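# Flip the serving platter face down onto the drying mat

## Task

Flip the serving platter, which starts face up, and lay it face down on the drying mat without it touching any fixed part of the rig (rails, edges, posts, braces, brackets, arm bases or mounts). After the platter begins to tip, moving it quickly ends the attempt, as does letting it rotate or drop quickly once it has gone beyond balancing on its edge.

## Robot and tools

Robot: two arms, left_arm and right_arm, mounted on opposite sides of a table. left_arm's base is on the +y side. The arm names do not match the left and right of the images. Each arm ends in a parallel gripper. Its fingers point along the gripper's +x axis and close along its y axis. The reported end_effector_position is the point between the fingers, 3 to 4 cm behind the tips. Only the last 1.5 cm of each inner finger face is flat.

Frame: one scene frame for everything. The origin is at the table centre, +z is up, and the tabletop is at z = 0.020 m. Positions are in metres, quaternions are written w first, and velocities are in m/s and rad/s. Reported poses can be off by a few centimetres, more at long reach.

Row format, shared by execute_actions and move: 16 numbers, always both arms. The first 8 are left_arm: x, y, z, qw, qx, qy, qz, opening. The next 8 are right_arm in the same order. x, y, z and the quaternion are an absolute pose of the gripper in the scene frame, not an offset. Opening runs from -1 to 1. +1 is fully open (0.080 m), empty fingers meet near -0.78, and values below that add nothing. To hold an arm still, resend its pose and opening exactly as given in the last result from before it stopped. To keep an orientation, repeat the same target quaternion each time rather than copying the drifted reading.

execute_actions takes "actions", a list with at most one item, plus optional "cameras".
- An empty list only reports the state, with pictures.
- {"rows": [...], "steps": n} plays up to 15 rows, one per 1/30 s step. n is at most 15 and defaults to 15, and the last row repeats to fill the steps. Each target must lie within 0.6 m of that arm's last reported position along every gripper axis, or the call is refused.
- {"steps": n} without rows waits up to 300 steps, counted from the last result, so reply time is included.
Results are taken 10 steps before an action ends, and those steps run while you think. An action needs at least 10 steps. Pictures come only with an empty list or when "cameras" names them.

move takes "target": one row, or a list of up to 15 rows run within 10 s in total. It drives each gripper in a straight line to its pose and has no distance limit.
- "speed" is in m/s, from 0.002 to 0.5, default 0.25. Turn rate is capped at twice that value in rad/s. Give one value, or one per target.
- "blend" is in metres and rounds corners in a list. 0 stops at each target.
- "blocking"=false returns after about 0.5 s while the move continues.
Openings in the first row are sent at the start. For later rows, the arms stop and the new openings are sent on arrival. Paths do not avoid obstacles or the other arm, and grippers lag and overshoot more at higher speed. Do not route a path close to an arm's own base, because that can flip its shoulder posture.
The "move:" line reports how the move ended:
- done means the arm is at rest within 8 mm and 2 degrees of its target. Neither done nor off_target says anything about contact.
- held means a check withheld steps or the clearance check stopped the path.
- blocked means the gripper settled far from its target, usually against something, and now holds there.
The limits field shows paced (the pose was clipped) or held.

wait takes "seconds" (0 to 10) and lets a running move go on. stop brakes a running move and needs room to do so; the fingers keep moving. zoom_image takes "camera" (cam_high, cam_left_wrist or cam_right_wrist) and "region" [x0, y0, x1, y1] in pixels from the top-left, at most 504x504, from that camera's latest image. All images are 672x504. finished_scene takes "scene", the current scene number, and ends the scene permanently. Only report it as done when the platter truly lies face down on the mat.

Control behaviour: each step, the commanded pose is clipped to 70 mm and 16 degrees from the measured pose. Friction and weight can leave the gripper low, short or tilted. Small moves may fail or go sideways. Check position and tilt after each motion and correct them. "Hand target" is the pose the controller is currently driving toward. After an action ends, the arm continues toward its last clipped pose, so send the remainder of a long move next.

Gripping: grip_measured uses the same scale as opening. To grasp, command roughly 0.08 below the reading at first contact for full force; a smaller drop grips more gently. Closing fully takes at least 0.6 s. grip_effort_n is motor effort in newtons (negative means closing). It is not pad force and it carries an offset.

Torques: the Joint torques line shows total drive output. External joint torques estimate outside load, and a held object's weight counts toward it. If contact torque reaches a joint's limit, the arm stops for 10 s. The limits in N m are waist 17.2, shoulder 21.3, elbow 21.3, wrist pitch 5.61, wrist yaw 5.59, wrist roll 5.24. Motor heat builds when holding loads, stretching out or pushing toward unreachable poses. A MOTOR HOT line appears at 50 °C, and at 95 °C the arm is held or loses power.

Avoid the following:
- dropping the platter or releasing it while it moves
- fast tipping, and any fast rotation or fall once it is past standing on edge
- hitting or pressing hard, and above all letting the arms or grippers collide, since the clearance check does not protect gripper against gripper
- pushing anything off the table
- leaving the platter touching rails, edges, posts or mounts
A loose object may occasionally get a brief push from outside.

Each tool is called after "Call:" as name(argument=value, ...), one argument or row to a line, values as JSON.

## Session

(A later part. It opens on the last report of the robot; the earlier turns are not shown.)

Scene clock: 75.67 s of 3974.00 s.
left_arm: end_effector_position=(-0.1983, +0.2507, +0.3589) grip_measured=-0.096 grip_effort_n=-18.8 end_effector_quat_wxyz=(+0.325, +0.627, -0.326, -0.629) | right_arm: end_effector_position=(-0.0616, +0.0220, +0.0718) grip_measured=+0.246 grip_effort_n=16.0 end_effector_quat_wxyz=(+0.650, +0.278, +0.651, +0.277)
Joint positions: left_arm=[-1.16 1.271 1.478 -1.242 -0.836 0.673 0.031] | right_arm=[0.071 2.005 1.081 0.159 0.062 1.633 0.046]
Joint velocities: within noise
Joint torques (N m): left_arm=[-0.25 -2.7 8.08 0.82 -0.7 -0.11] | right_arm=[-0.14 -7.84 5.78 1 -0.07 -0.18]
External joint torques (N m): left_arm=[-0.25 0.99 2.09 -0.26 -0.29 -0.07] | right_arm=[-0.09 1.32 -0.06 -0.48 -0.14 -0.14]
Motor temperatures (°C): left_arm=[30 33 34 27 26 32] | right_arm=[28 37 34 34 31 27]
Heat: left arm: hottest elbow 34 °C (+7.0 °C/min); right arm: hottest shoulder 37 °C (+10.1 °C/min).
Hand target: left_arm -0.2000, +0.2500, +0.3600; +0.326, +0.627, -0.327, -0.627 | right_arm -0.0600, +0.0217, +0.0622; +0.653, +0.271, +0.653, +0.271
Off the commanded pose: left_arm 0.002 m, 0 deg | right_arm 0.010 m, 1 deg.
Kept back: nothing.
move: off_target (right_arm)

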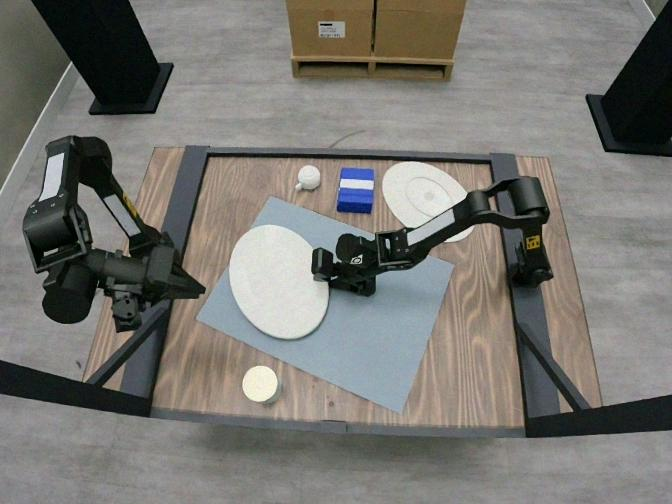

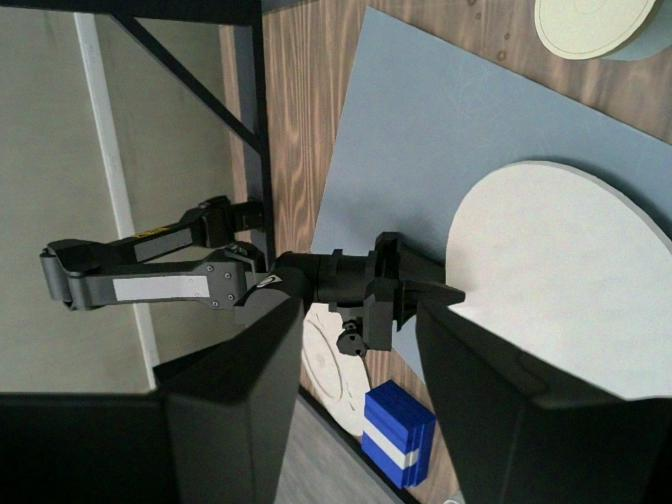

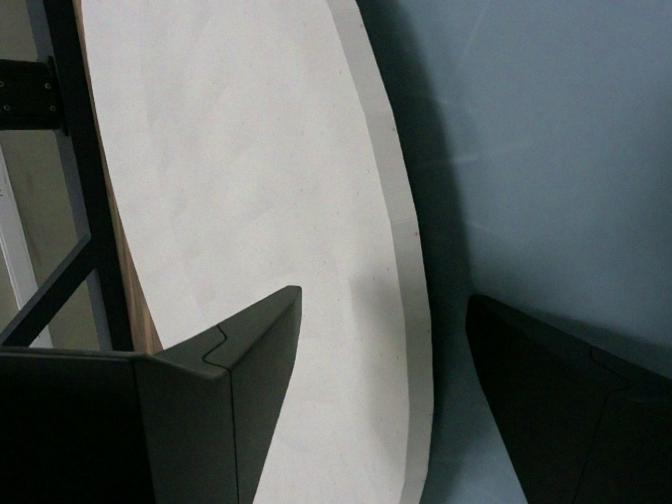

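Call:
move(
  target=[
    [-0.2,0.25,0.36,0.3265,0.6272,-0.3265,-0.6272,-0.1,-0.06,0.045,0.064,0.6533,0.2706,0.6533,0.2706,0.25],
    [-0.2,0.25,0.36,0.3265,0.6272,-0.3265,-0.6272,-0.1,-0.06,0.056,0.07,0.6533,0.2706,0.6533,0.2706,0.25],
  ],
  speed=0.06,
  cameras=["cam_high","cam_right_wrist"],
)

Call:
move(
  target=[-0.2,0.25,0.36,0.3265,0.6272,-0.3265,-0.6272,-0.1,-0.06,0.05,0.08,0.6533,0.2706,0.6533,0.2706,-0.2],
  speed=0.04,
  cameras=[],
)

Call:
move(
  target=[-0.2,0.25,0.36,0.3265,0.6272,-0.3265,-0.6272,-0.1,-0.06,0.055,0.155,0.6533,0.2706,0.6533,0.2706,-0.3],
  speed=0.06,
  cameras=["cam_high","cam_right_wrist"],
)

Scene clock: 77.30 s of 3974.00 s.
left_arm: end_effector_position=(-0.1983, +0.2507, +0.3589) grip_measured=-0.096 grip_effort_n=-18.8 end_effector_quat_wxyz=(+0.325, +0.627, -0.326, -0.629) | right_arm: end_effector_position=(-0.0616, +0.0433, +0.0728) grip_measured=+0.248 grip_effort_n=9.5 end_effector_quat_wxyz=(+0.657, +0.263, +0.655, +0.266)
Joint positions: left_arm=[-1.16 1.271 1.478 -1.242 -0.836 0.673 0.031] | right_arm=[0.066 2.073 1.226 0.04 0.059 1.625 0.046]
Joint velocities: within noise
Joint torques (N m): left_arm=[-0.26 -2.69 8.09 0.83 -0.69 -0.11] | right_arm=[-0.71 -7.12 8.51 2.65 -0.07 -0.1]
External joint torques (N m): left_arm=[-0.25 0.97 2.16 -0.23 -0.29 -0.07] | right_arm=[-0.65 2.54 2.6 1.25 -0.14 -0.06]
Motor temperatures (°C): left_arm=[30 33 35 27 26 32] | right_arm=[28 37 34 34 31 27]
Heat: left arm: hottest elbow 35 °C (+8.1 °C/min); right arm: hottest shoulder 37 °C (+10.1 °C/min).
Hand target: left_arm -0.2000, +0.2500, +0.3600; +0.326, +0.627, -0.327, -0.627 | right_arm -0.0599, +0.0552, +0.0702; +0.653, +0.271, +0.653, +0.271
Off the commanded pose: left_arm 0.002 m, 0 deg | right_arm 0.013 m, 1 deg.
Kept back: nothing.
move: off_target (right_arm)
Images, in order (width x height): cam_high 672x504, cam_right_wrist 672x504.

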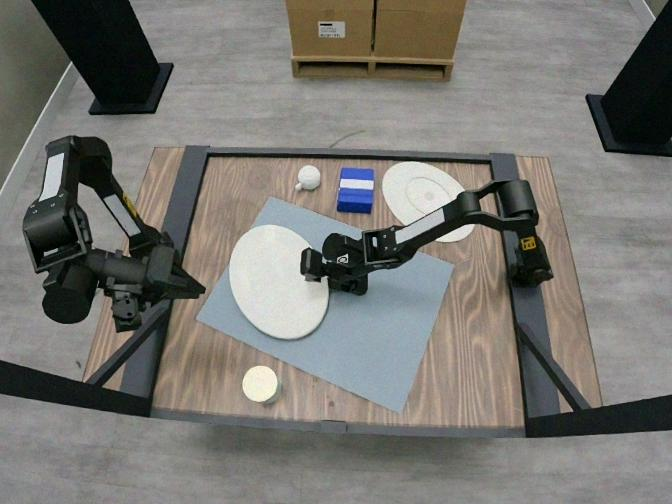

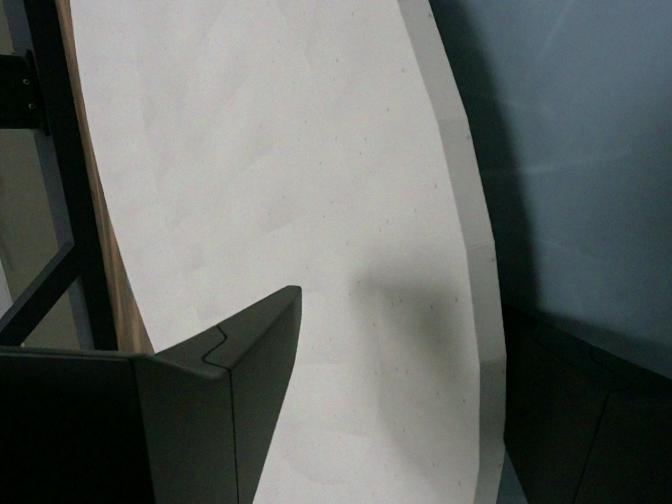

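Scene clock: 78.00 s of 3974.00 s.
left_arm: end_effector_position=(-0.1983, +0.2507, +0.3589) grip_measured=-0.096 grip_effort_n=-18.8 end_effector_quat_wxyz=(+0.325, +0.627, -0.326, -0.629) | right_arm: end_effector_position=(-0.0620, +0.0423, +0.0690) grip_measured=-0.196 grip_effort_n=-21.2 end_effector_quat_wxyz=(+0.658, +0.258, +0.657, +0.262)
Joint positions: left_arm=[-1.16 1.271 1.478 -1.242 -0.836 0.673 0.031] | right_arm=[0.066 2.08 1.227 0.034 0.056 1.624 0.026]
Joint velocities: within noise
Joint torques (N m): left_arm=[-0.26 -2.71 8.08 0.83 -0.7 -0.11] | right_arm=[-0.48 -12.53 7.03 1.38 0.05 -0.06]
External joint torques (N m): left_arm=[-0.27 0.91 2.15 -0.24 -0.29 -0.07] | right_arm=[-0.48 -2.76 1.08 -0.02 -0.01 -0.02]
Motor temperatures (°C): left_arm=[30 33 35 27 26 32] | right_arm=[28 36 34 34 31 27]
Heat: left arm: hottest elbow 35 °C (+8.0 °C/min); right arm: hottest shoulder 36 °C (+9.0 °C/min).
Hand target: left_arm -0.2000, +0.2500, +0.3600; +0.326, +0.627, -0.327, -0.627 | right_arm -0.0599, +0.0497, +0.0802; +0.653, +0.271, +0.653, +0.271
Off the commanded pose: left_arm 0.002 m, 0 deg | right_arm 0.014 m, 2 deg.
Kept back: nothing.
move: off_target (right_arm)
No camera images: "cameras" was empty.

Scene clock: 79.63 s of 3974.00 s.
left_arm: end_effector_position=(-0.1983, +0.2507, +0.3589) grip_measured=-0.096 grip_effort_n=-18.8 end_effector_quat_wxyz=(+0.325, +0.627, -0.326, -0.629) | right_arm: end_effector_position=(-0.0612, +0.0444, +0.1265) grip_measured=-0.296 grip_effort_n=-22.1 end_effector_quat_wxyz=(+0.665, +0.244, +0.660, +0.249)
Joint positions: left_arm=[-1.16 1.271 1.478 -1.242 -0.836 0.673 0.031] | right_arm=[0.064 1.995 1.384 -0.248 0.056 1.623 0.022]
Joint velocities: within noise
Joint torques (N m): left_arm=[-0.25 -2.7 8.09 0.83 -0.7 -0.11] | right_arm=[-0.56 -15.57 8.67 1.79 0.05 0.04]
External joint torques (N m): left_arm=[-0.28 1.01 2.07 -0.27 -0.29 -0.06] | right_arm=[-0.55 -5.9 2.19 0.43 -0.02 0.07]
Motor temperatures (°C): left_arm=[30 33 35 27 26 32] | right_arm=[28 37 34 34 31 27]
Heat: left arm: hottest elbow 35 °C (+7.0 °C/min); right arm: hottest shoulder 37 °C (+10.1 °C/min).
Hand target: left_arm -0.2000, +0.2500, +0.3600; +0.326, +0.627, -0.327, -0.627 | right_arm -0.0598, +0.0540, +0.1551; +0.653, +0.271, +0.653, +0.271
Off the commanded pose: left_arm 0.002 m, 0 deg | right_arm 0.030 m, 4 deg.
Kept back: nothing.
move: off_target (right_arm)
Images, in order (width x height): cam_high 672x504, cam_right_wrist 672x504.

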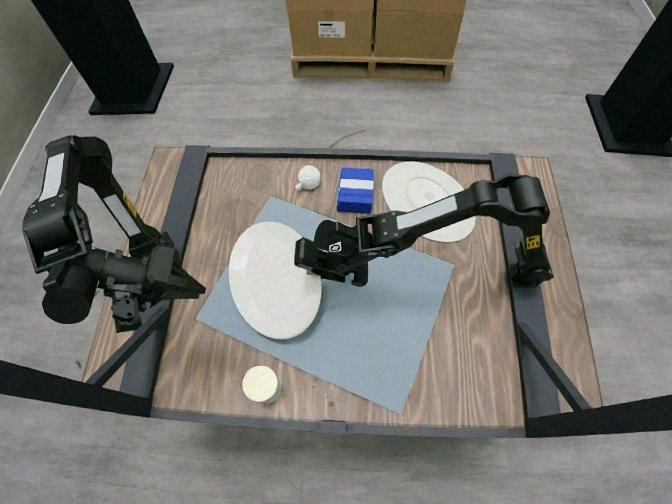

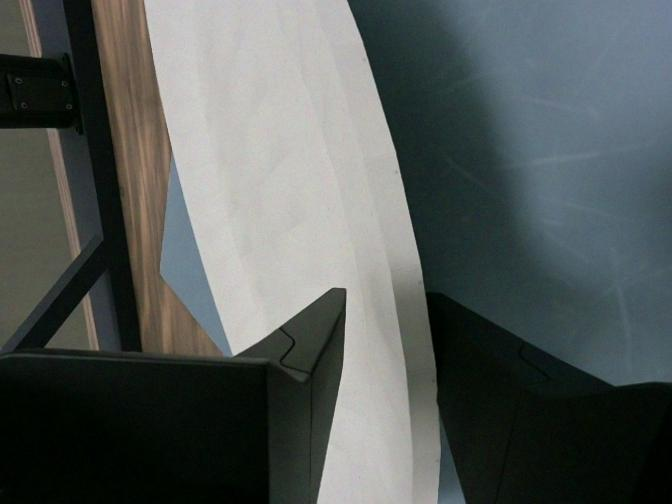

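Call:
move(
  target=[-0.2,0.25,0.36,0.3265,0.6272,-0.3265,-0.6272,-0.1,-0.06,0.078,0.172,0.6356,0.31,0.6356,0.31,-0.25],
  speed=0.06,
  cameras=["cam_high","cam_right_wrist"],
)

Call:
move(
  target=[-0.2,0.25,0.36,0.3265,0.6272,-0.3265,-0.6272,-0.1,-0.06,0.095,0.185,0.6356,0.31,0.6356,0.31,-0.3],
  speed=0.06,
  cameras=["cam_high","cam_left_wrist","cam_right_wrist"],
)

Scene clock: 81.50 s of 3974.00 s.
left_arm: end_effector_position=(-0.1983, +0.2507, +0.3589) grip_measured=-0.096 grip_effort_n=-18.8 end_effector_quat_wxyz=(+0.325, +0.627, -0.326, -0.629) | right_arm: end_effector_position=(-0.0632, +0.0612, +0.1451) grip_measured=-0.252 grip_effort_n=7.7 end_effector_quat_wxyz=(+0.647, +0.280, +0.649, +0.286)
Joint positions: left_arm=[-1.16 1.271 1.478 -1.242 -0.836 0.673 0.031] | right_arm=[0.065 1.991 1.386 -0.143 0.054 1.618 0.024]
Joint velocities: within noise
Joint torques (N m): left_arm=[-0.25 -2.7 8.08 0.83 -0.7 -0.11] | right_arm=[-0.61 -12.83 10.17 3.12 0.23 -0.15]
External joint torques (N m): left_arm=[-0.25 0.98 2.12 -0.24 -0.3 -0.07] | right_arm=[-0.59 -3.01 3.53 1.66 0.17 -0.11]
Motor temperatures (°C): left_arm=[30 33 35 27 26 32] | right_arm=[28 38 35 35 31 27]
Heat: left arm: hottest elbow 35 °C (+7.1 °C/min); right arm: hottest shoulder 38 °C (+11.1 °C/min).
Hand target: left_arm -0.2000, +0.2500, +0.3600; +0.326, +0.627, -0.327, -0.627 | right_arm -0.0599, +0.0760, +0.1727; +0.636, +0.310, +0.635, +0.310
Off the commanded pose: left_arm 0.002 m, 0 deg | right_arm 0.032 m, 5 deg.
Kept back: nothing.
move: off_target (right_arm)
Images, in order (width x height): cam_high 672x504, cam_right_wrist 672x504.

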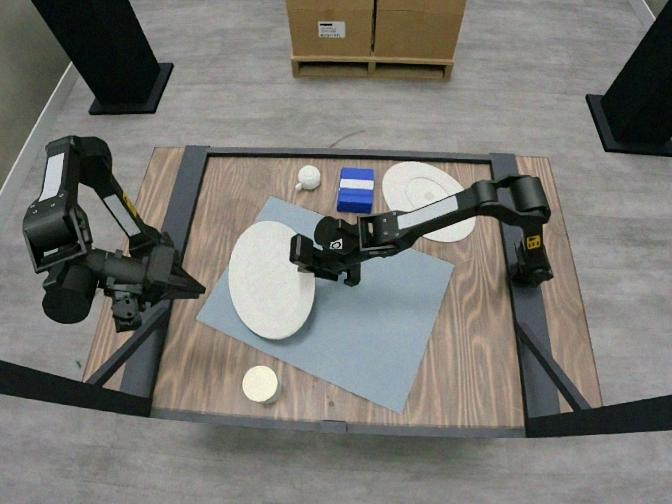

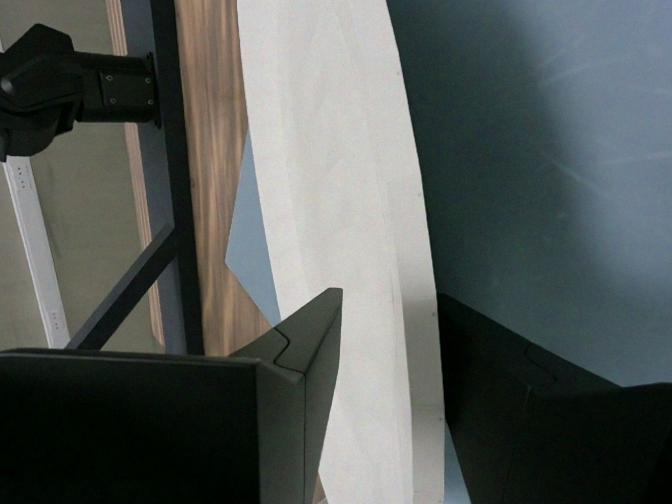

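Scene clock: 82.43 s of 3974.00 s.
left_arm: end_effector_position=(-0.1983, +0.2507, +0.3589) grip_measured=-0.096 grip_effort_n=-18.8 end_effector_quat_wxyz=(+0.325, +0.627, -0.326, -0.629) | right_arm: end_effector_position=(-0.0661, +0.0799, +0.1653) grip_measured=-0.295 grip_effort_n=-26.3 end_effector_quat_wxyz=(+0.643, +0.284, +0.648, +0.293)
Joint positions: left_arm=[-1.16 1.271 1.478 -1.242 -0.836 0.673 0.031] | right_arm=[0.067 2.029 1.514 -0.216 0.051 1.617 0.022]
Joint velocities: within noise
Joint torques (N m): left_arm=[-0.25 -2.69 8.07 0.83 -0.7 -0.11] | right_arm=[-1.01 -11.81 10.39 2.97 0.23 -0.14]
External joint torques (N m): left_arm=[-0.24 0.92 2.12 -0.26 -0.3 -0.07] | right_arm=[-0.99 -1.65 3.65 1.51 0.17 -0.1]
Motor temperatures (°C): left_arm=[30 33 35 27 26 32] | right_arm=[28 38 35 36 31 27]
Heat: left arm: hottest elbow 35 °C (+6.1 °C/min); right arm: hottest shoulder 38 °C (+11.1 °C/min).
Hand target: left_arm -0.2000, +0.2500, +0.3600; +0.326, +0.627, -0.327, -0.627 | right_arm -0.0598, +0.0934, +0.1855; +0.636, +0.310, +0.635, +0.310
Off the commanded pose: left_arm 0.002 m, 0 deg | right_arm 0.026 m, 4 deg.
Kept back: nothing.
move: off_target (right_arm)

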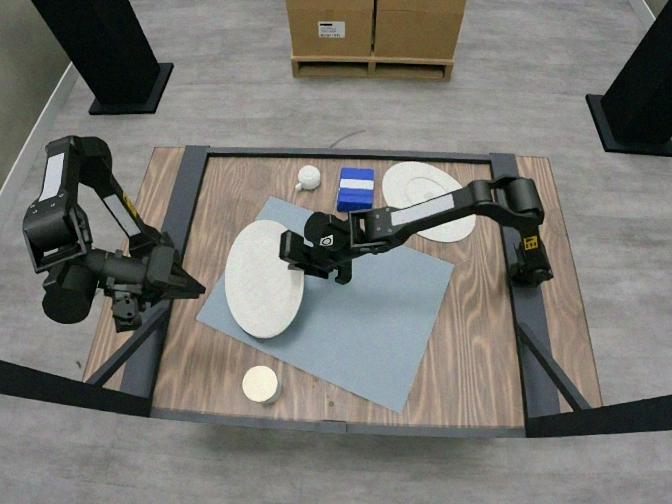

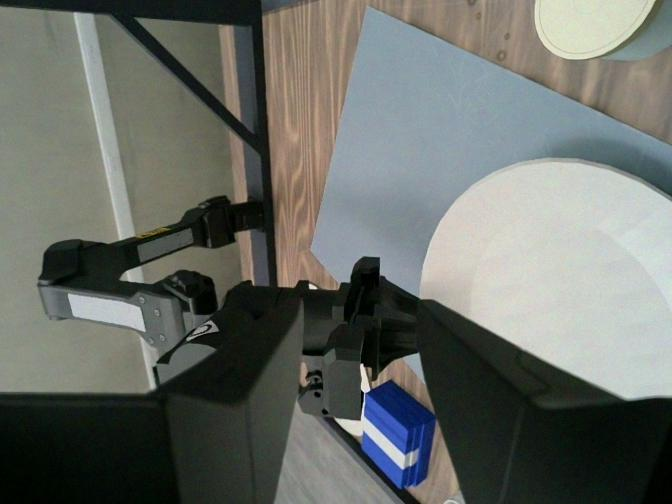

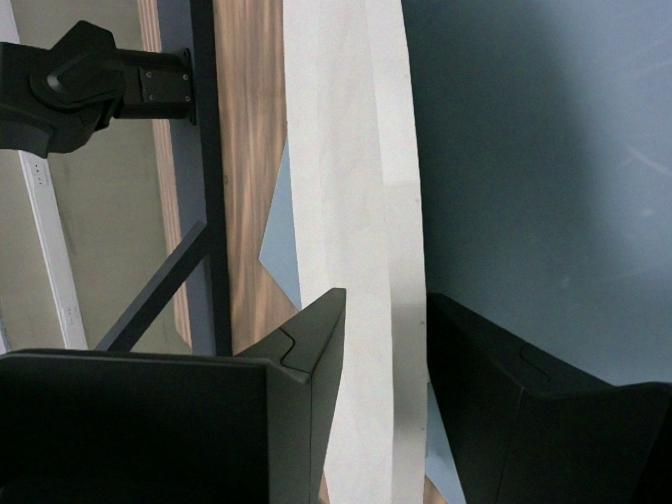

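Call:
move(
  target=[-0.2,0.25,0.36,0.3265,0.6272,-0.3265,-0.6272,-0.1,-0.06,0.115,0.172,0.6533,0.2706,0.6533,0.2706,-0.3],
  speed=0.06,
  cameras=["cam_high","cam_left_wrist","cam_right_wrist"],
)

Call:
zoom_image(
  camera="cam_left_wrist",
  region=[260, 140, 500, 380],
)

Scene clock: 84.47 s of 3974.00 s.
left_arm: end_effector_position=(-0.1983, +0.2507, +0.3589) grip_measured=-0.096 grip_effort_n=-18.8 end_effector_quat_wxyz=(+0.325, +0.627, -0.326, -0.629) | right_arm: end_effector_position=(-0.0694, +0.0997, +0.1544) grip_measured=-0.295 grip_effort_n=-26.3 end_effector_quat_wxyz=(+0.659, +0.242, +0.665, +0.257)
Joint positions: left_arm=[-1.16 1.271 1.478 -1.242 -0.836 0.673 0.031] | right_arm=[0.067 2.172 1.765 -0.443 0.039 1.617 0.022]
Joint velocities: within noise
Joint torques (N m): left_arm=[-0.25 -2.69 8.08 0.82 -0.7 -0.11] | right_arm=[-1.39 -12.76 10.36 2.83 0.35 -0.01]
External joint torques (N m): left_arm=[-0.24 0.98 2.12 -0.25 -0.3 -0.07] | right_arm=[-1.38 -1.59 3.58 1.47 0.29 0.03]
Motor temperatures (°C): left_arm=[30 33 35 27 26 31] | right_arm=[28 38 36 37 31 27]
Heat: left arm: hottest elbow 35 °C (+6.1 °C/min); right arm: hottest shoulder 38 °C (+11.1 °C/min).
Hand target: left_arm -0.2000, +0.2500, +0.3600; +0.326, +0.627, -0.327, -0.627 | right_arm -0.0597, +0.1135, +0.1724; +0.653, +0.271, +0.653, +0.271
Off the commanded pose: left_arm 0.002 m, 0 deg | right_arm 0.025 m, 4 deg.
Kept back: nothing.
move: off_target (right_arm)

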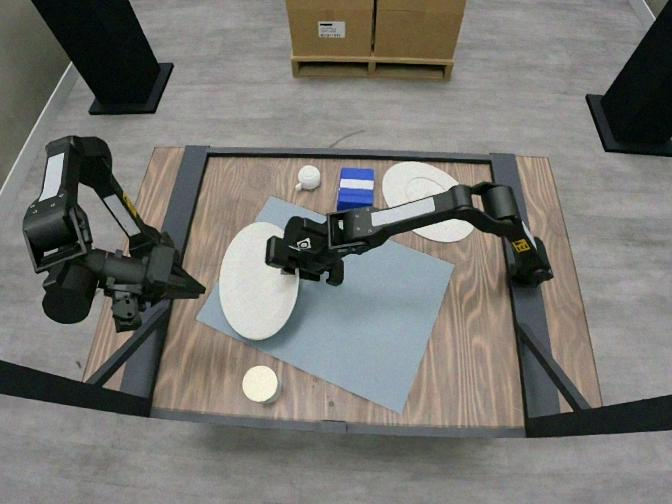

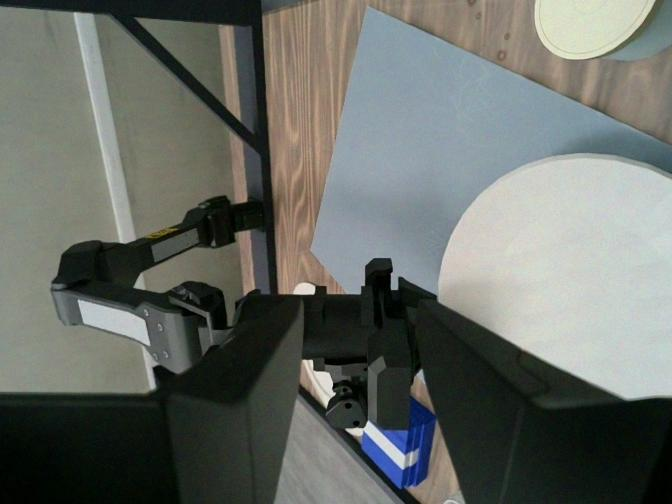

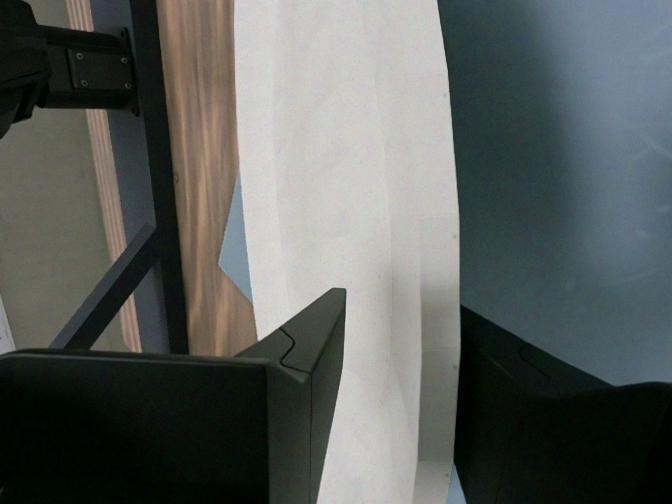

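Scaled by 2.100 from the camera's 672x504 image, which has a finer 960x720 frame.

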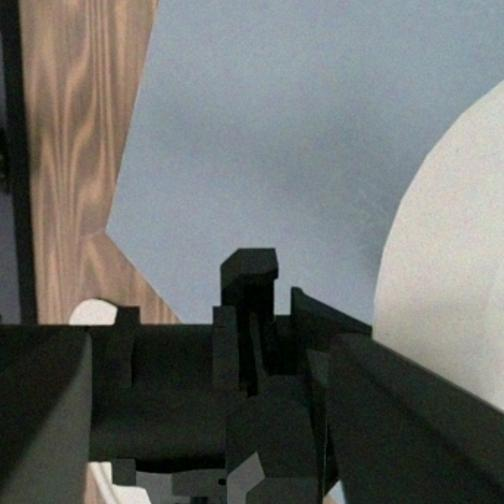

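Call:
move(
  target=[-0.2,0.25,0.36,0.3265,0.6272,-0.3265,-0.6272,-0.1,-0.065,0.11,0.172,0.6533,0.2706,0.6533,0.2706,-0.5],
  speed=0.06,
  cameras=["cam_right_wrist"],
)

Call:
move(
  target=[-0.2,0.25,0.36,0.3265,0.6272,-0.3265,-0.6272,-0.1,-0.065,0.11,0.175,0.6533,0.2706,0.6533,0.2706,-1],
  speed=0.06,
  cameras=["cam_high","cam_right_wrist"],
)

Scene clock: 85.67 s of 3974.00 s.
left_arm: end_effector_position=(-0.1983, +0.2507, +0.3589) grip_measured=-0.096 grip_effort_n=-18.8 end_effector_quat_wxyz=(+0.325, +0.627, -0.326, -0.629) | right_arm: end_effector_position=(-0.0718, +0.1007, +0.1553) grip_measured=-0.495 grip_effort_n=-26.3 end_effector_quat_wxyz=(+0.657, +0.244, +0.665, +0.259)
Joint positions: left_arm=[-1.16 1.271 1.478 -1.242 -0.836 0.673 0.031] | right_arm=[0.071 2.172 1.765 -0.437 0.04 1.62 0.013]
Joint velocities: within noise
Joint torques (N m): left_arm=[-0.25 -2.7 8.08 0.83 -0.69 -0.11] | right_arm=[-0.73 -14.61 7.48 2.91 0.6 0.11]
External joint torques (N m): left_arm=[-0.22 0.97 2.13 -0.24 -0.29 -0.07] | right_arm=[-0.72 -3.4 0.7 1.56 0.54 0.15]
Motor temperatures (°C): left_arm=[30 33 35 27 26 31] | right_arm=[28 39 37 37 31 27]
Heat: left arm: hottest elbow 35 °C (+6.0 °C/min); right arm: hottest shoulder 39 °C (+12.1 °C/min).
Hand target: left_arm -0.2000, +0.2500, +0.3600; +0.326, +0.627, -0.327, -0.627 | right_arm -0.0649, +0.1092, +0.1721; +0.653, +0.271, +0.653, +0.270
Off the commanded pose: left_arm 0.002 m, 0 deg | right_arm 0.020 m, 4 deg.
Kept back: nothing.
move: off_target (right_arm)
Images, in order (width x height): cam_right_wrist 672x504.

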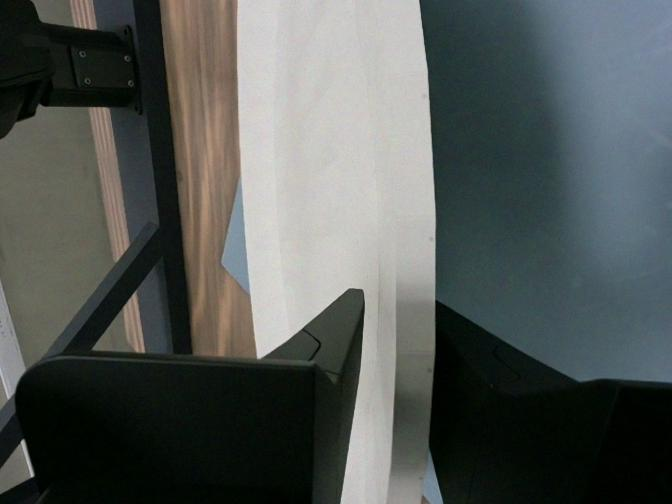

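Scene clock: 86.37 s of 3974.00 s.
left_arm: end_effector_position=(-0.1983, +0.2507, +0.3589) grip_measured=-0.096 grip_effort_n=-18.8 end_effector_quat_wxyz=(+0.325, +0.627, -0.326, -0.629) | right_arm: end_effector_position=(-0.0727, +0.1016, +0.1562) grip_measured=-0.651 grip_effort_n=-83.5 end_effector_quat_wxyz=(+0.656, +0.247, +0.664, +0.260)
Joint positions: left_arm=[-1.16 1.271 1.478 -1.242 -0.836 0.673 0.031] | right_arm=[0.073 2.172 1.765 -0.431 0.043 1.623 0.006]
Joint velocities: within noise
Joint torques (N m): left_arm=[-0.25 -2.7 8.08 0.83 -0.7 -0.11] | right_arm=[-0.87 -15.11 8.42 1.93 0.47 0.05]
External joint torques (N m): left_arm=[-0.25 0.98 2.09 -0.25 -0.29 -0.06] | right_arm=[-0.89 -3.93 1.66 0.58 0.41 0.09]
Motor temperatures (°C): left_arm=[30 33 35 27 26 31] | right_arm=[28 40 37 37 31 27]
Heat: left arm: hottest elbow 35 °C (+6.1 °C/min); right arm: hottest shoulder 40 °C (+13.1 °C/min).
Hand target: left_arm -0.2000, +0.2500, +0.3600; +0.326, +0.627, -0.327, -0.627 | right_arm -0.0650, +0.1092, +0.1750; +0.653, +0.271, +0.653, +0.270
Off the commanded pose: left_arm 0.002 m, 0 deg | right_arm 0.022 m, 3 deg.
Kept back: nothing.
move: off_target (right_arm)
Images, in order (width x height): cam_high 672x504, cam_right_wrist 672x504.

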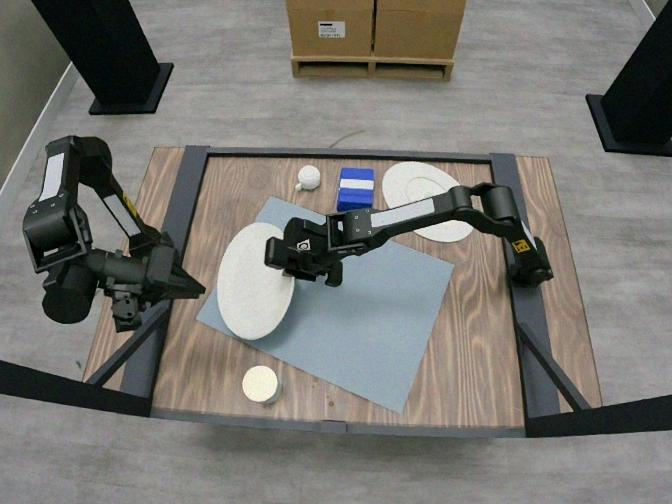

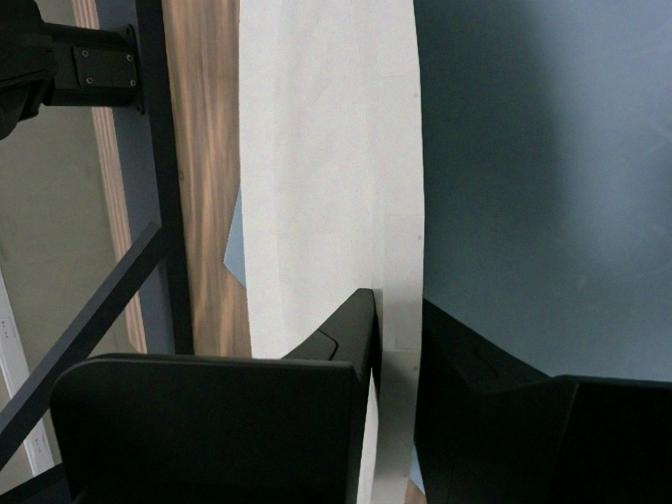

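Call:
move(
  target=[-0.2,0.25,0.36,0.3265,0.6272,-0.3265,-0.6272,-0.1,-0.07,0.08,0.2,0.6533,0.2706,0.6533,0.2706,-1],
  speed=0.05,
)

Scene clock: 88.90 s of 3974.00 s.
left_arm: end_effector_position=(-0.1983, +0.2507, +0.3589) grip_measured=-0.096 grip_effort_n=-18.8 end_effector_quat_wxyz=(+0.325, +0.627, -0.326, -0.629) | right_arm: end_effector_position=(-0.0720, +0.0792, +0.1633) grip_measured=-0.651 grip_effort_n=-83.5 end_effector_quat_wxyz=(+0.663, +0.239, +0.664, +0.250)
Joint positions: left_arm=[-1.16 1.271 1.478 -1.242 -0.836 0.673 0.031] | right_arm=[0.079 2.093 1.684 -0.457 0.054 1.629 0.006]
Joint velocities: within noise
Joint torques (N m): left_arm=[-0.24 -2.69 8.09 0.82 -0.69 -0.11] | right_arm=[0 -20.49 6.59 1.71 0.47 0.28]
External joint torques (N m): left_arm=[-0.25 1 2.12 -0.25 -0.29 -0.07] | right_arm=[-0.06 -9.74 -0.22 0.36 0.41 0.31]
Motor temperatures (°C): left_arm=[30 33 35 27 26 31] | right_arm=[28 42 37 38 31 27]
Heat: left arm: hottest elbow 35 °C (+5.0 °C/min); right arm: hottest shoulder 42 °C (+14.0 °C/min).
Hand target: left_arm -0.2000, +0.2500, +0.3600; +0.326, +0.627, -0.327, -0.627 | right_arm -0.0699, +0.0796, +0.1994; +0.653, +0.271, +0.654, +0.270
Off the commanded pose: left_arm 0.002 m, 0 deg | right_arm 0.037 m, 5 deg.
Kept back: nothing.
move: off_target (right_arm)

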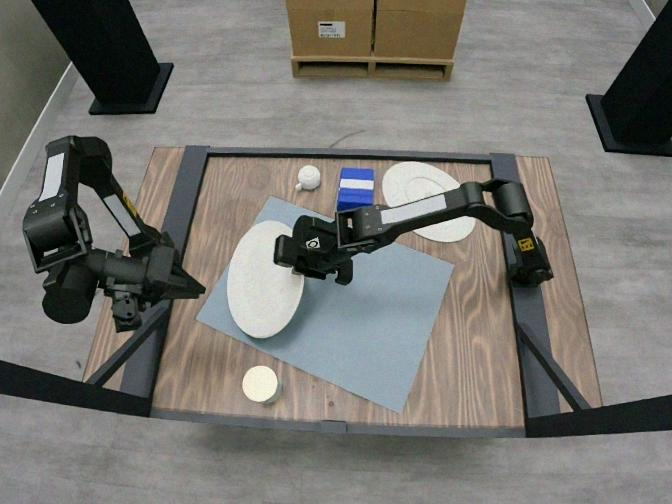

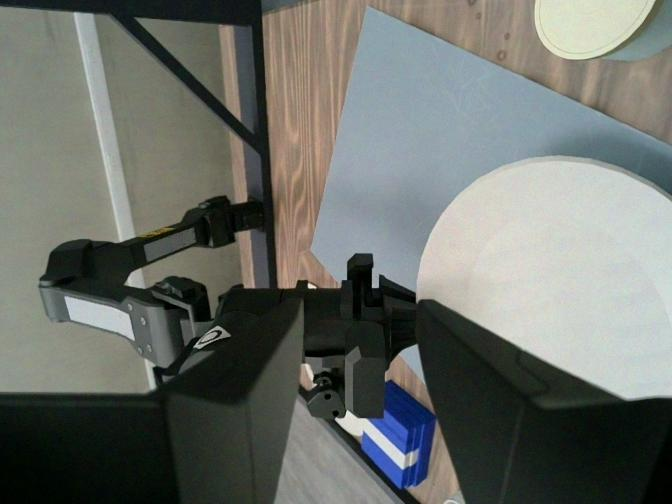

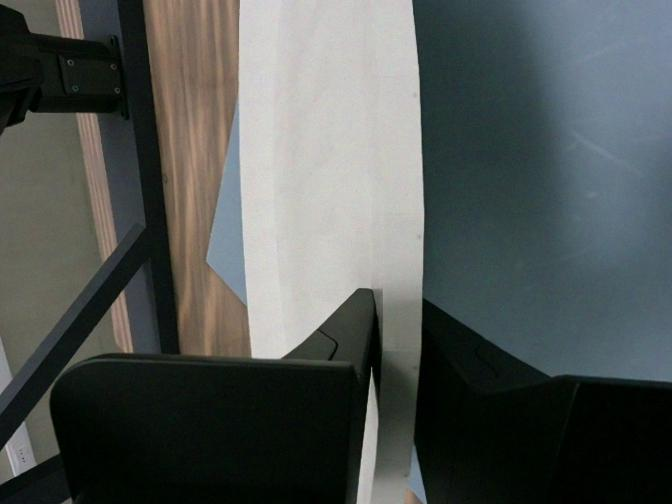

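Call:
move(
  target=[
    [-0.2,0.25,0.36,0.3265,0.6272,-0.3265,-0.6272,-0.1,-0.07,0.04,0.225,0.6752,0.2102,0.6752,0.2102,-1],
  ],
  speed=0.05,
)

Call:
move(
  target=[
    [-0.2,0.25,0.36,0.3265,0.6272,-0.3265,-0.6272,-0.1,-0.07,0.0,0.25,0.6876,0.1651,0.6876,0.1651,-1],
  ],
  speed=0.05,
)

Scene clock: 92.07 s of 3974.00 s.
left_arm: end_effector_position=(-0.1983, +0.2507, +0.3589) grip_measured=-0.096 grip_effort_n=-18.8 end_effector_quat_wxyz=(+0.325, +0.627, -0.326, -0.629) | right_arm: end_effector_position=(-0.0695, +0.0380, +0.1898) grip_measured=-0.651 grip_effort_n=-83.5 end_effector_quat_wxyz=(+0.685, +0.181, +0.680, +0.189)
Joint positions: left_arm=[-1.16 1.271 1.478 -1.242 -0.836 0.673 0.031] | right_arm=[0.082 2.036 1.795 -0.803 0.054 1.642 0.006]
Joint velocities: within noise
Joint torques (N m): left_arm=[-0.25 -2.71 8.09 0.83 -0.7 -0.12] | right_arm=[0.07 -18.36 8.92 0.47 0.14 0.29]
External joint torques (N m): left_arm=[-0.24 0.96 2.08 -0.27 -0.3 -0.07] | right_arm=[0.07 -8.16 2.24 -0.65 0.06 0.32]
Motor temperatures (°C): left_arm=[30 33 35 27 26 31] | right_arm=[28 46 37 37 31 27]
Heat: left arm: hottest elbow 35 °C (+5.1 °C/min); right arm: hottest shoulder 46 °C (+17.3 °C/min). Heating fast: the right arm's shoulder motor: a push or a pull is the cause, and it goes on while you think. Ease it with your next call, before anything else.
Hand target: left_arm -0.2000, +0.2500, +0.3600; +0.326, +0.627, -0.327, -0.627 | right_arm -0.0698, +0.0391, +0.2245; +0.675, +0.210, +0.675, +0.210
Off the commanded pose: left_arm 0.002 m, 0 deg | right_arm 0.035 m, 4 deg.
Kept back: nothing.
move: off_target (right_arm)

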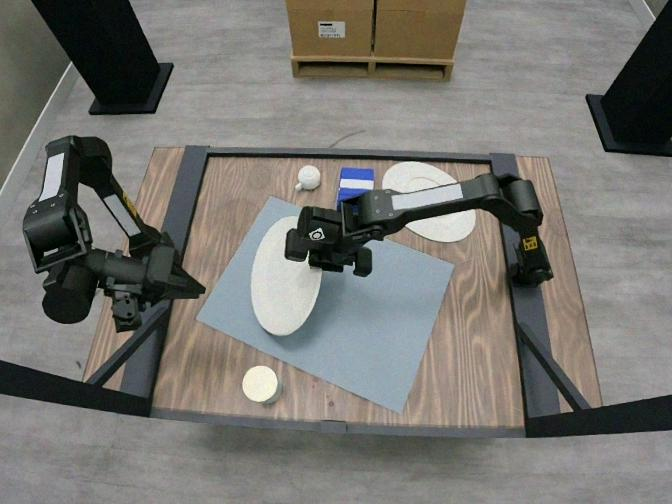

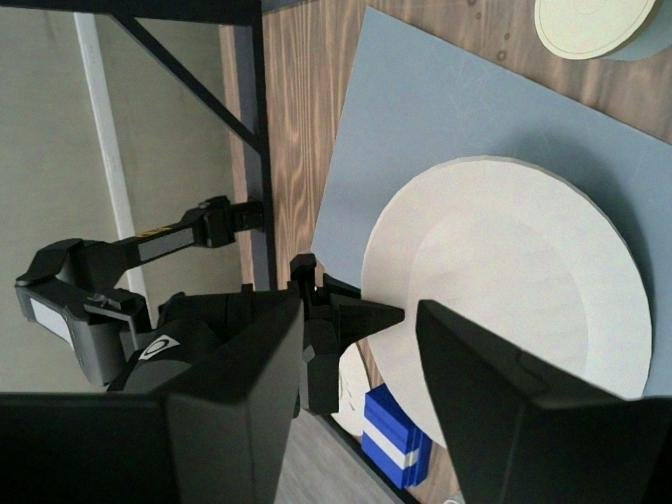

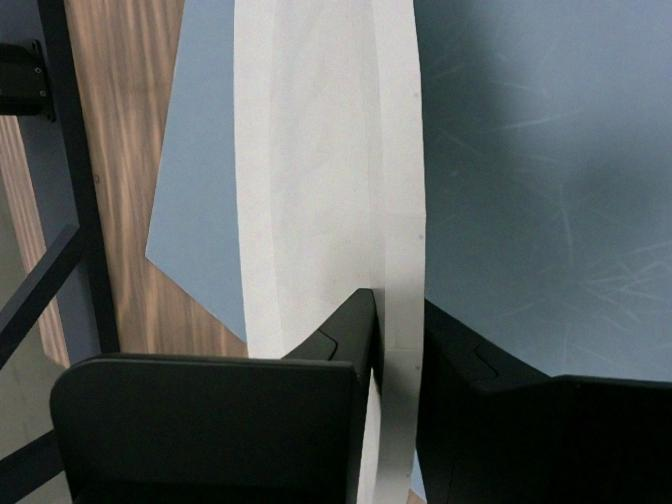

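Scene clock: 93.70 s of 3974.00 s.
left_arm: end_effector_position=(-0.1983, +0.2507, +0.3589) grip_measured=-0.096 grip_effort_n=-18.8 end_effector_quat_wxyz=(+0.325, +0.627, -0.326, -0.629) | right_arm: end_effector_position=(-0.0683, -0.0015, +0.2140) grip_measured=-0.651 grip_effort_n=-83.5 end_effector_quat_wxyz=(+0.699, +0.133, +0.689, +0.138)
Joint positions: left_arm=[-1.16 1.271 1.478 -1.242 -0.836 0.673 0.031] | right_arm=[0.086 1.998 1.891 -1.081 0.049 1.656 0.006]
Joint velocities: within noise
Joint torques (N m): left_arm=[-0.24 -2.7 8.07 0.82 -0.69 -0.11] | right_arm=[0.05 -18.26 9.15 0.51 0 0.26]
External joint torques (N m): left_arm=[-0.24 0.98 2.07 -0.27 -0.29 -0.07] | right_arm=[0.04 -8.69 2.82 -0.39 -0.08 0.28]
Motor temperatures (°C): left_arm=[30 33 35 27 26 31] | right_arm=[28 47 38 37 31 27]
Heat: left arm: hottest elbow 35 °C (+4.0 °C/min); right arm: hottest shoulder 47 °C (+18.1 °C/min). Heating fast: the right arm's shoulder motor: a push or a pull is the cause, and it goes on while you think. Ease it with your next call, before anything else.
Hand target: left_arm -0.2000, +0.2500, +0.3600; +0.326, +0.627, -0.327, -0.627 | right_arm -0.0699, -0.0012, +0.2494; +0.687, +0.165, +0.688, +0.165
Off the commanded pose: left_arm 0.002 m, 0 deg | right_arm 0.036 m, 5 deg.
Kept back: nothing.
move: off_target (right_arm)

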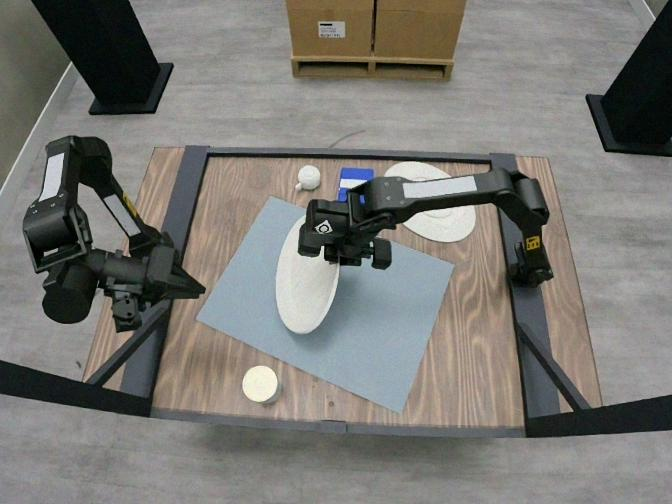

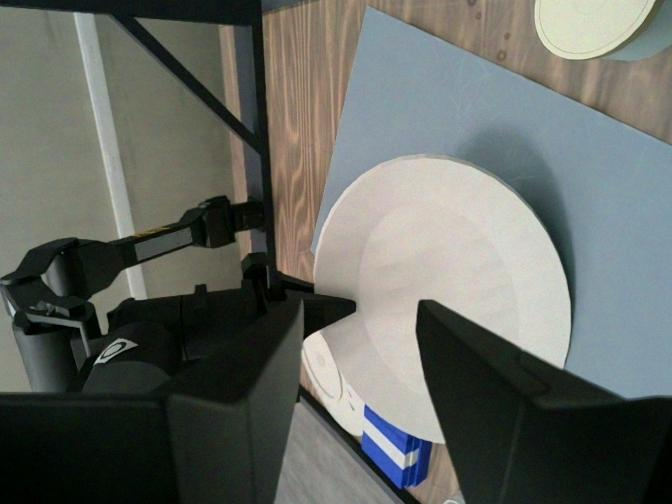

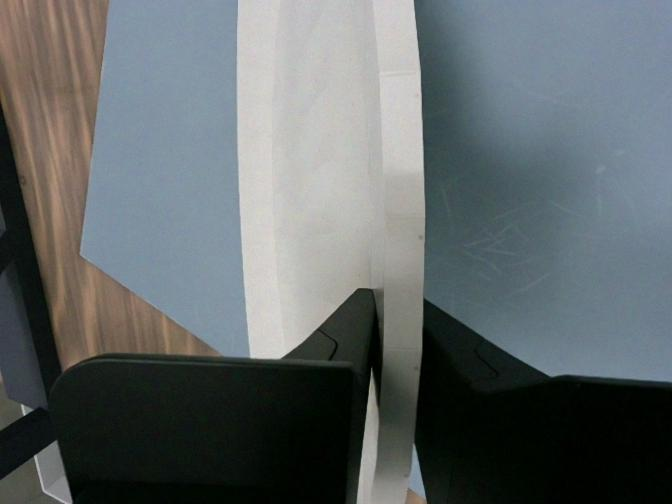

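Call:
move(
  target=[
    [-0.2,0.25,0.36,0.3265,0.6272,-0.3265,-0.6272,-0.1,-0.068,-0.045,0.27,0.6996,0.1027,0.6996,0.1027,-1],
  ],
  speed=0.05,
  cameras=[],
)

Call:
move(
  target=[
    [-0.2,0.25,0.36,0.3265,0.6272,-0.3265,-0.6272,-0.1,-0.068,-0.085,0.285,0.7055,0.047,0.7055,0.047,-1],
  ],
  speed=0.05,
)

Scene clock: 96.23 s of 3974.00 s.
left_arm: end_effector_position=(-0.1983, +0.2507, +0.3589) grip_measured=-0.096 grip_effort_n=-18.8 end_effector_quat_wxyz=(+0.325, +0.627, -0.326, -0.629) | right_arm: end_effector_position=(-0.0664, -0.0486, +0.2405) grip_measured=-0.651 grip_effort_n=-83.5 end_effector_quat_wxyz=(+0.707, +0.070, +0.700, +0.073)
Joint positions: left_arm=[-1.16 1.271 1.478 -1.242 -0.836 0.673 0.031] | right_arm=[0.086 1.993 2.038 -1.415 0.03 1.666 0.006]
Joint velocities: within noise
Joint torques (N m): left_arm=[-0.25 -2.7 8.08 0.83 -0.69 -0.11] | right_arm=[0.07 -16.07 9.78 0.69 0.04 0.13]
External joint torques (N m): left_arm=[-0.26 1.02 2.06 -0.26 -0.29 -0.07] | right_arm=[0.08 -6.99 3.91 0.07 -0.03 0.14]
Motor temperatures (°C): left_arm=[30 33 35 27 26 31] | right_arm=[28 50 38 36 31 27]
Heat: left arm: hottest elbow 35 °C (+4.1 °C/min); right arm: hottest shoulder 50 °C (+21.3 °C/min). Heating fast: the right arm's shoulder motor: a push or a pull is the cause, and it goes on while you think. Ease it with your next call, before anything else.
Hand target: left_arm -0.2000, +0.2500, +0.3600; +0.326, +0.627, -0.327, -0.627 | right_arm -0.0679, -0.0463, +0.2696; +0.699, +0.103, +0.700, +0.103
Off the commanded pose: left_arm 0.002 m, 0 deg | right_arm 0.030 m, 5 deg.
MOTOR HOT: joint 2 (shoulder) of the right arm reports 50 °C; the controller stops that arm at 95 °C. To cool a motor, set the load down, stop pushing, or move to a pose that needs little force.
Kept back: nothing.
move: off_target (right_arm)
No camera images: "cameras" was empty.

Scene clock: 98.20 s of 3974.00 s.
left_arm: end_effector_position=(-0.1983, +0.2507, +0.3589) grip_measured=-0.096 grip_effort_n=-18.4 end_effector_quat_wxyz=(+0.325, +0.627, -0.326, -0.629) | right_arm: end_effector_position=(-0.0674, -0.0787, +0.2587) grip_measured=-0.651 grip_effort_n=-83.5 end_effector_quat_wxyz=(+0.707, +0.041, +0.705, +0.042)
Joint positions: left_arm=[-1.16 1.271 1.478 -1.242 -0.836 0.673 0.031] | right_arm=[0.09 1.971 2.095 -1.578 0.014 1.674 0.006]
Joint velocities: within noise
Joint torques (N m): left_arm=[-0.25 -2.69 8.08 0.83 -0.69 -0.11] | right_arm=[0.16 -18.23 6.07 0.18 0.08 0.09]
External joint torques (N m): left_arm=[-0.24 1.02 2.1 -0.24 -0.29 -0.07] | right_arm=[0.16 -9.65 0.51 -0.3 0.02 0.09]
Motor temperatures (°C): left_arm=[30 33 35 27 26 31] | right_arm=[28 51 38 35 31 27]
Heat: left arm: hottest elbow 35 °C (+4.1 °C/min); right arm: hottest shoulder 51 °C (+22.3 °C/min). Heating fast: the right arm's shoulder motor: a push or a pull is the cause, and it goes on while you think. Ease it with your next call, before anything else.
Hand target: left_arm -0.2000, +0.2500, +0.3600; +0.326, +0.627, -0.327, -0.627 | right_arm -0.0679, -0.0853, +0.2837; +0.702, +0.066, +0.706, +0.067
Off the commanded pose: left_arm 0.002 m, 0 deg | right_arm 0.027 m, 1 deg.
MOTOR HOT: still on. Joint 2 (shoulder) of the right arm reports 51 °C.
joint sent to its limit (right arm) — joint 4 (wrist pitch), lower limit.
Kept back: nothing.
move: off_target (right_arm)

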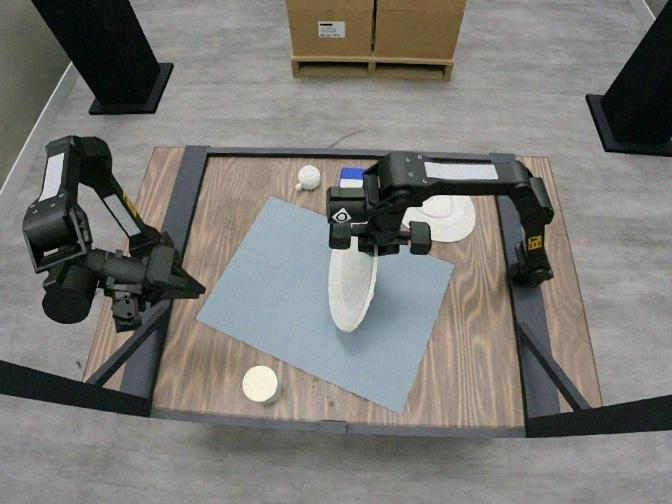

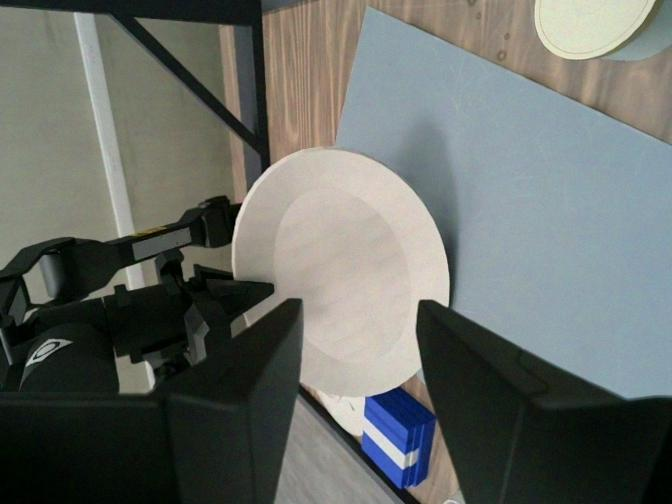

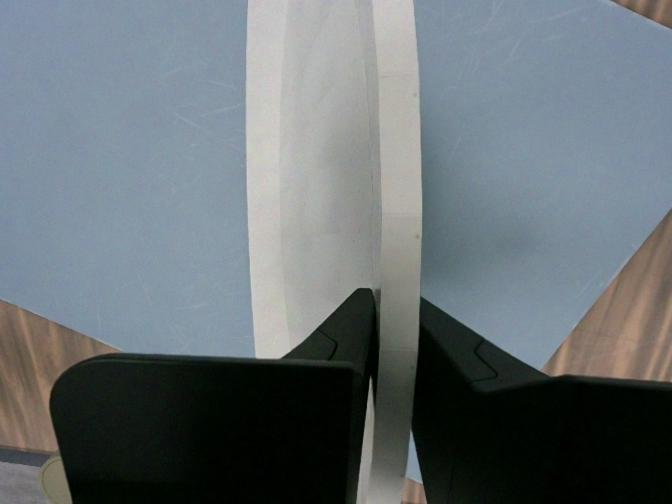

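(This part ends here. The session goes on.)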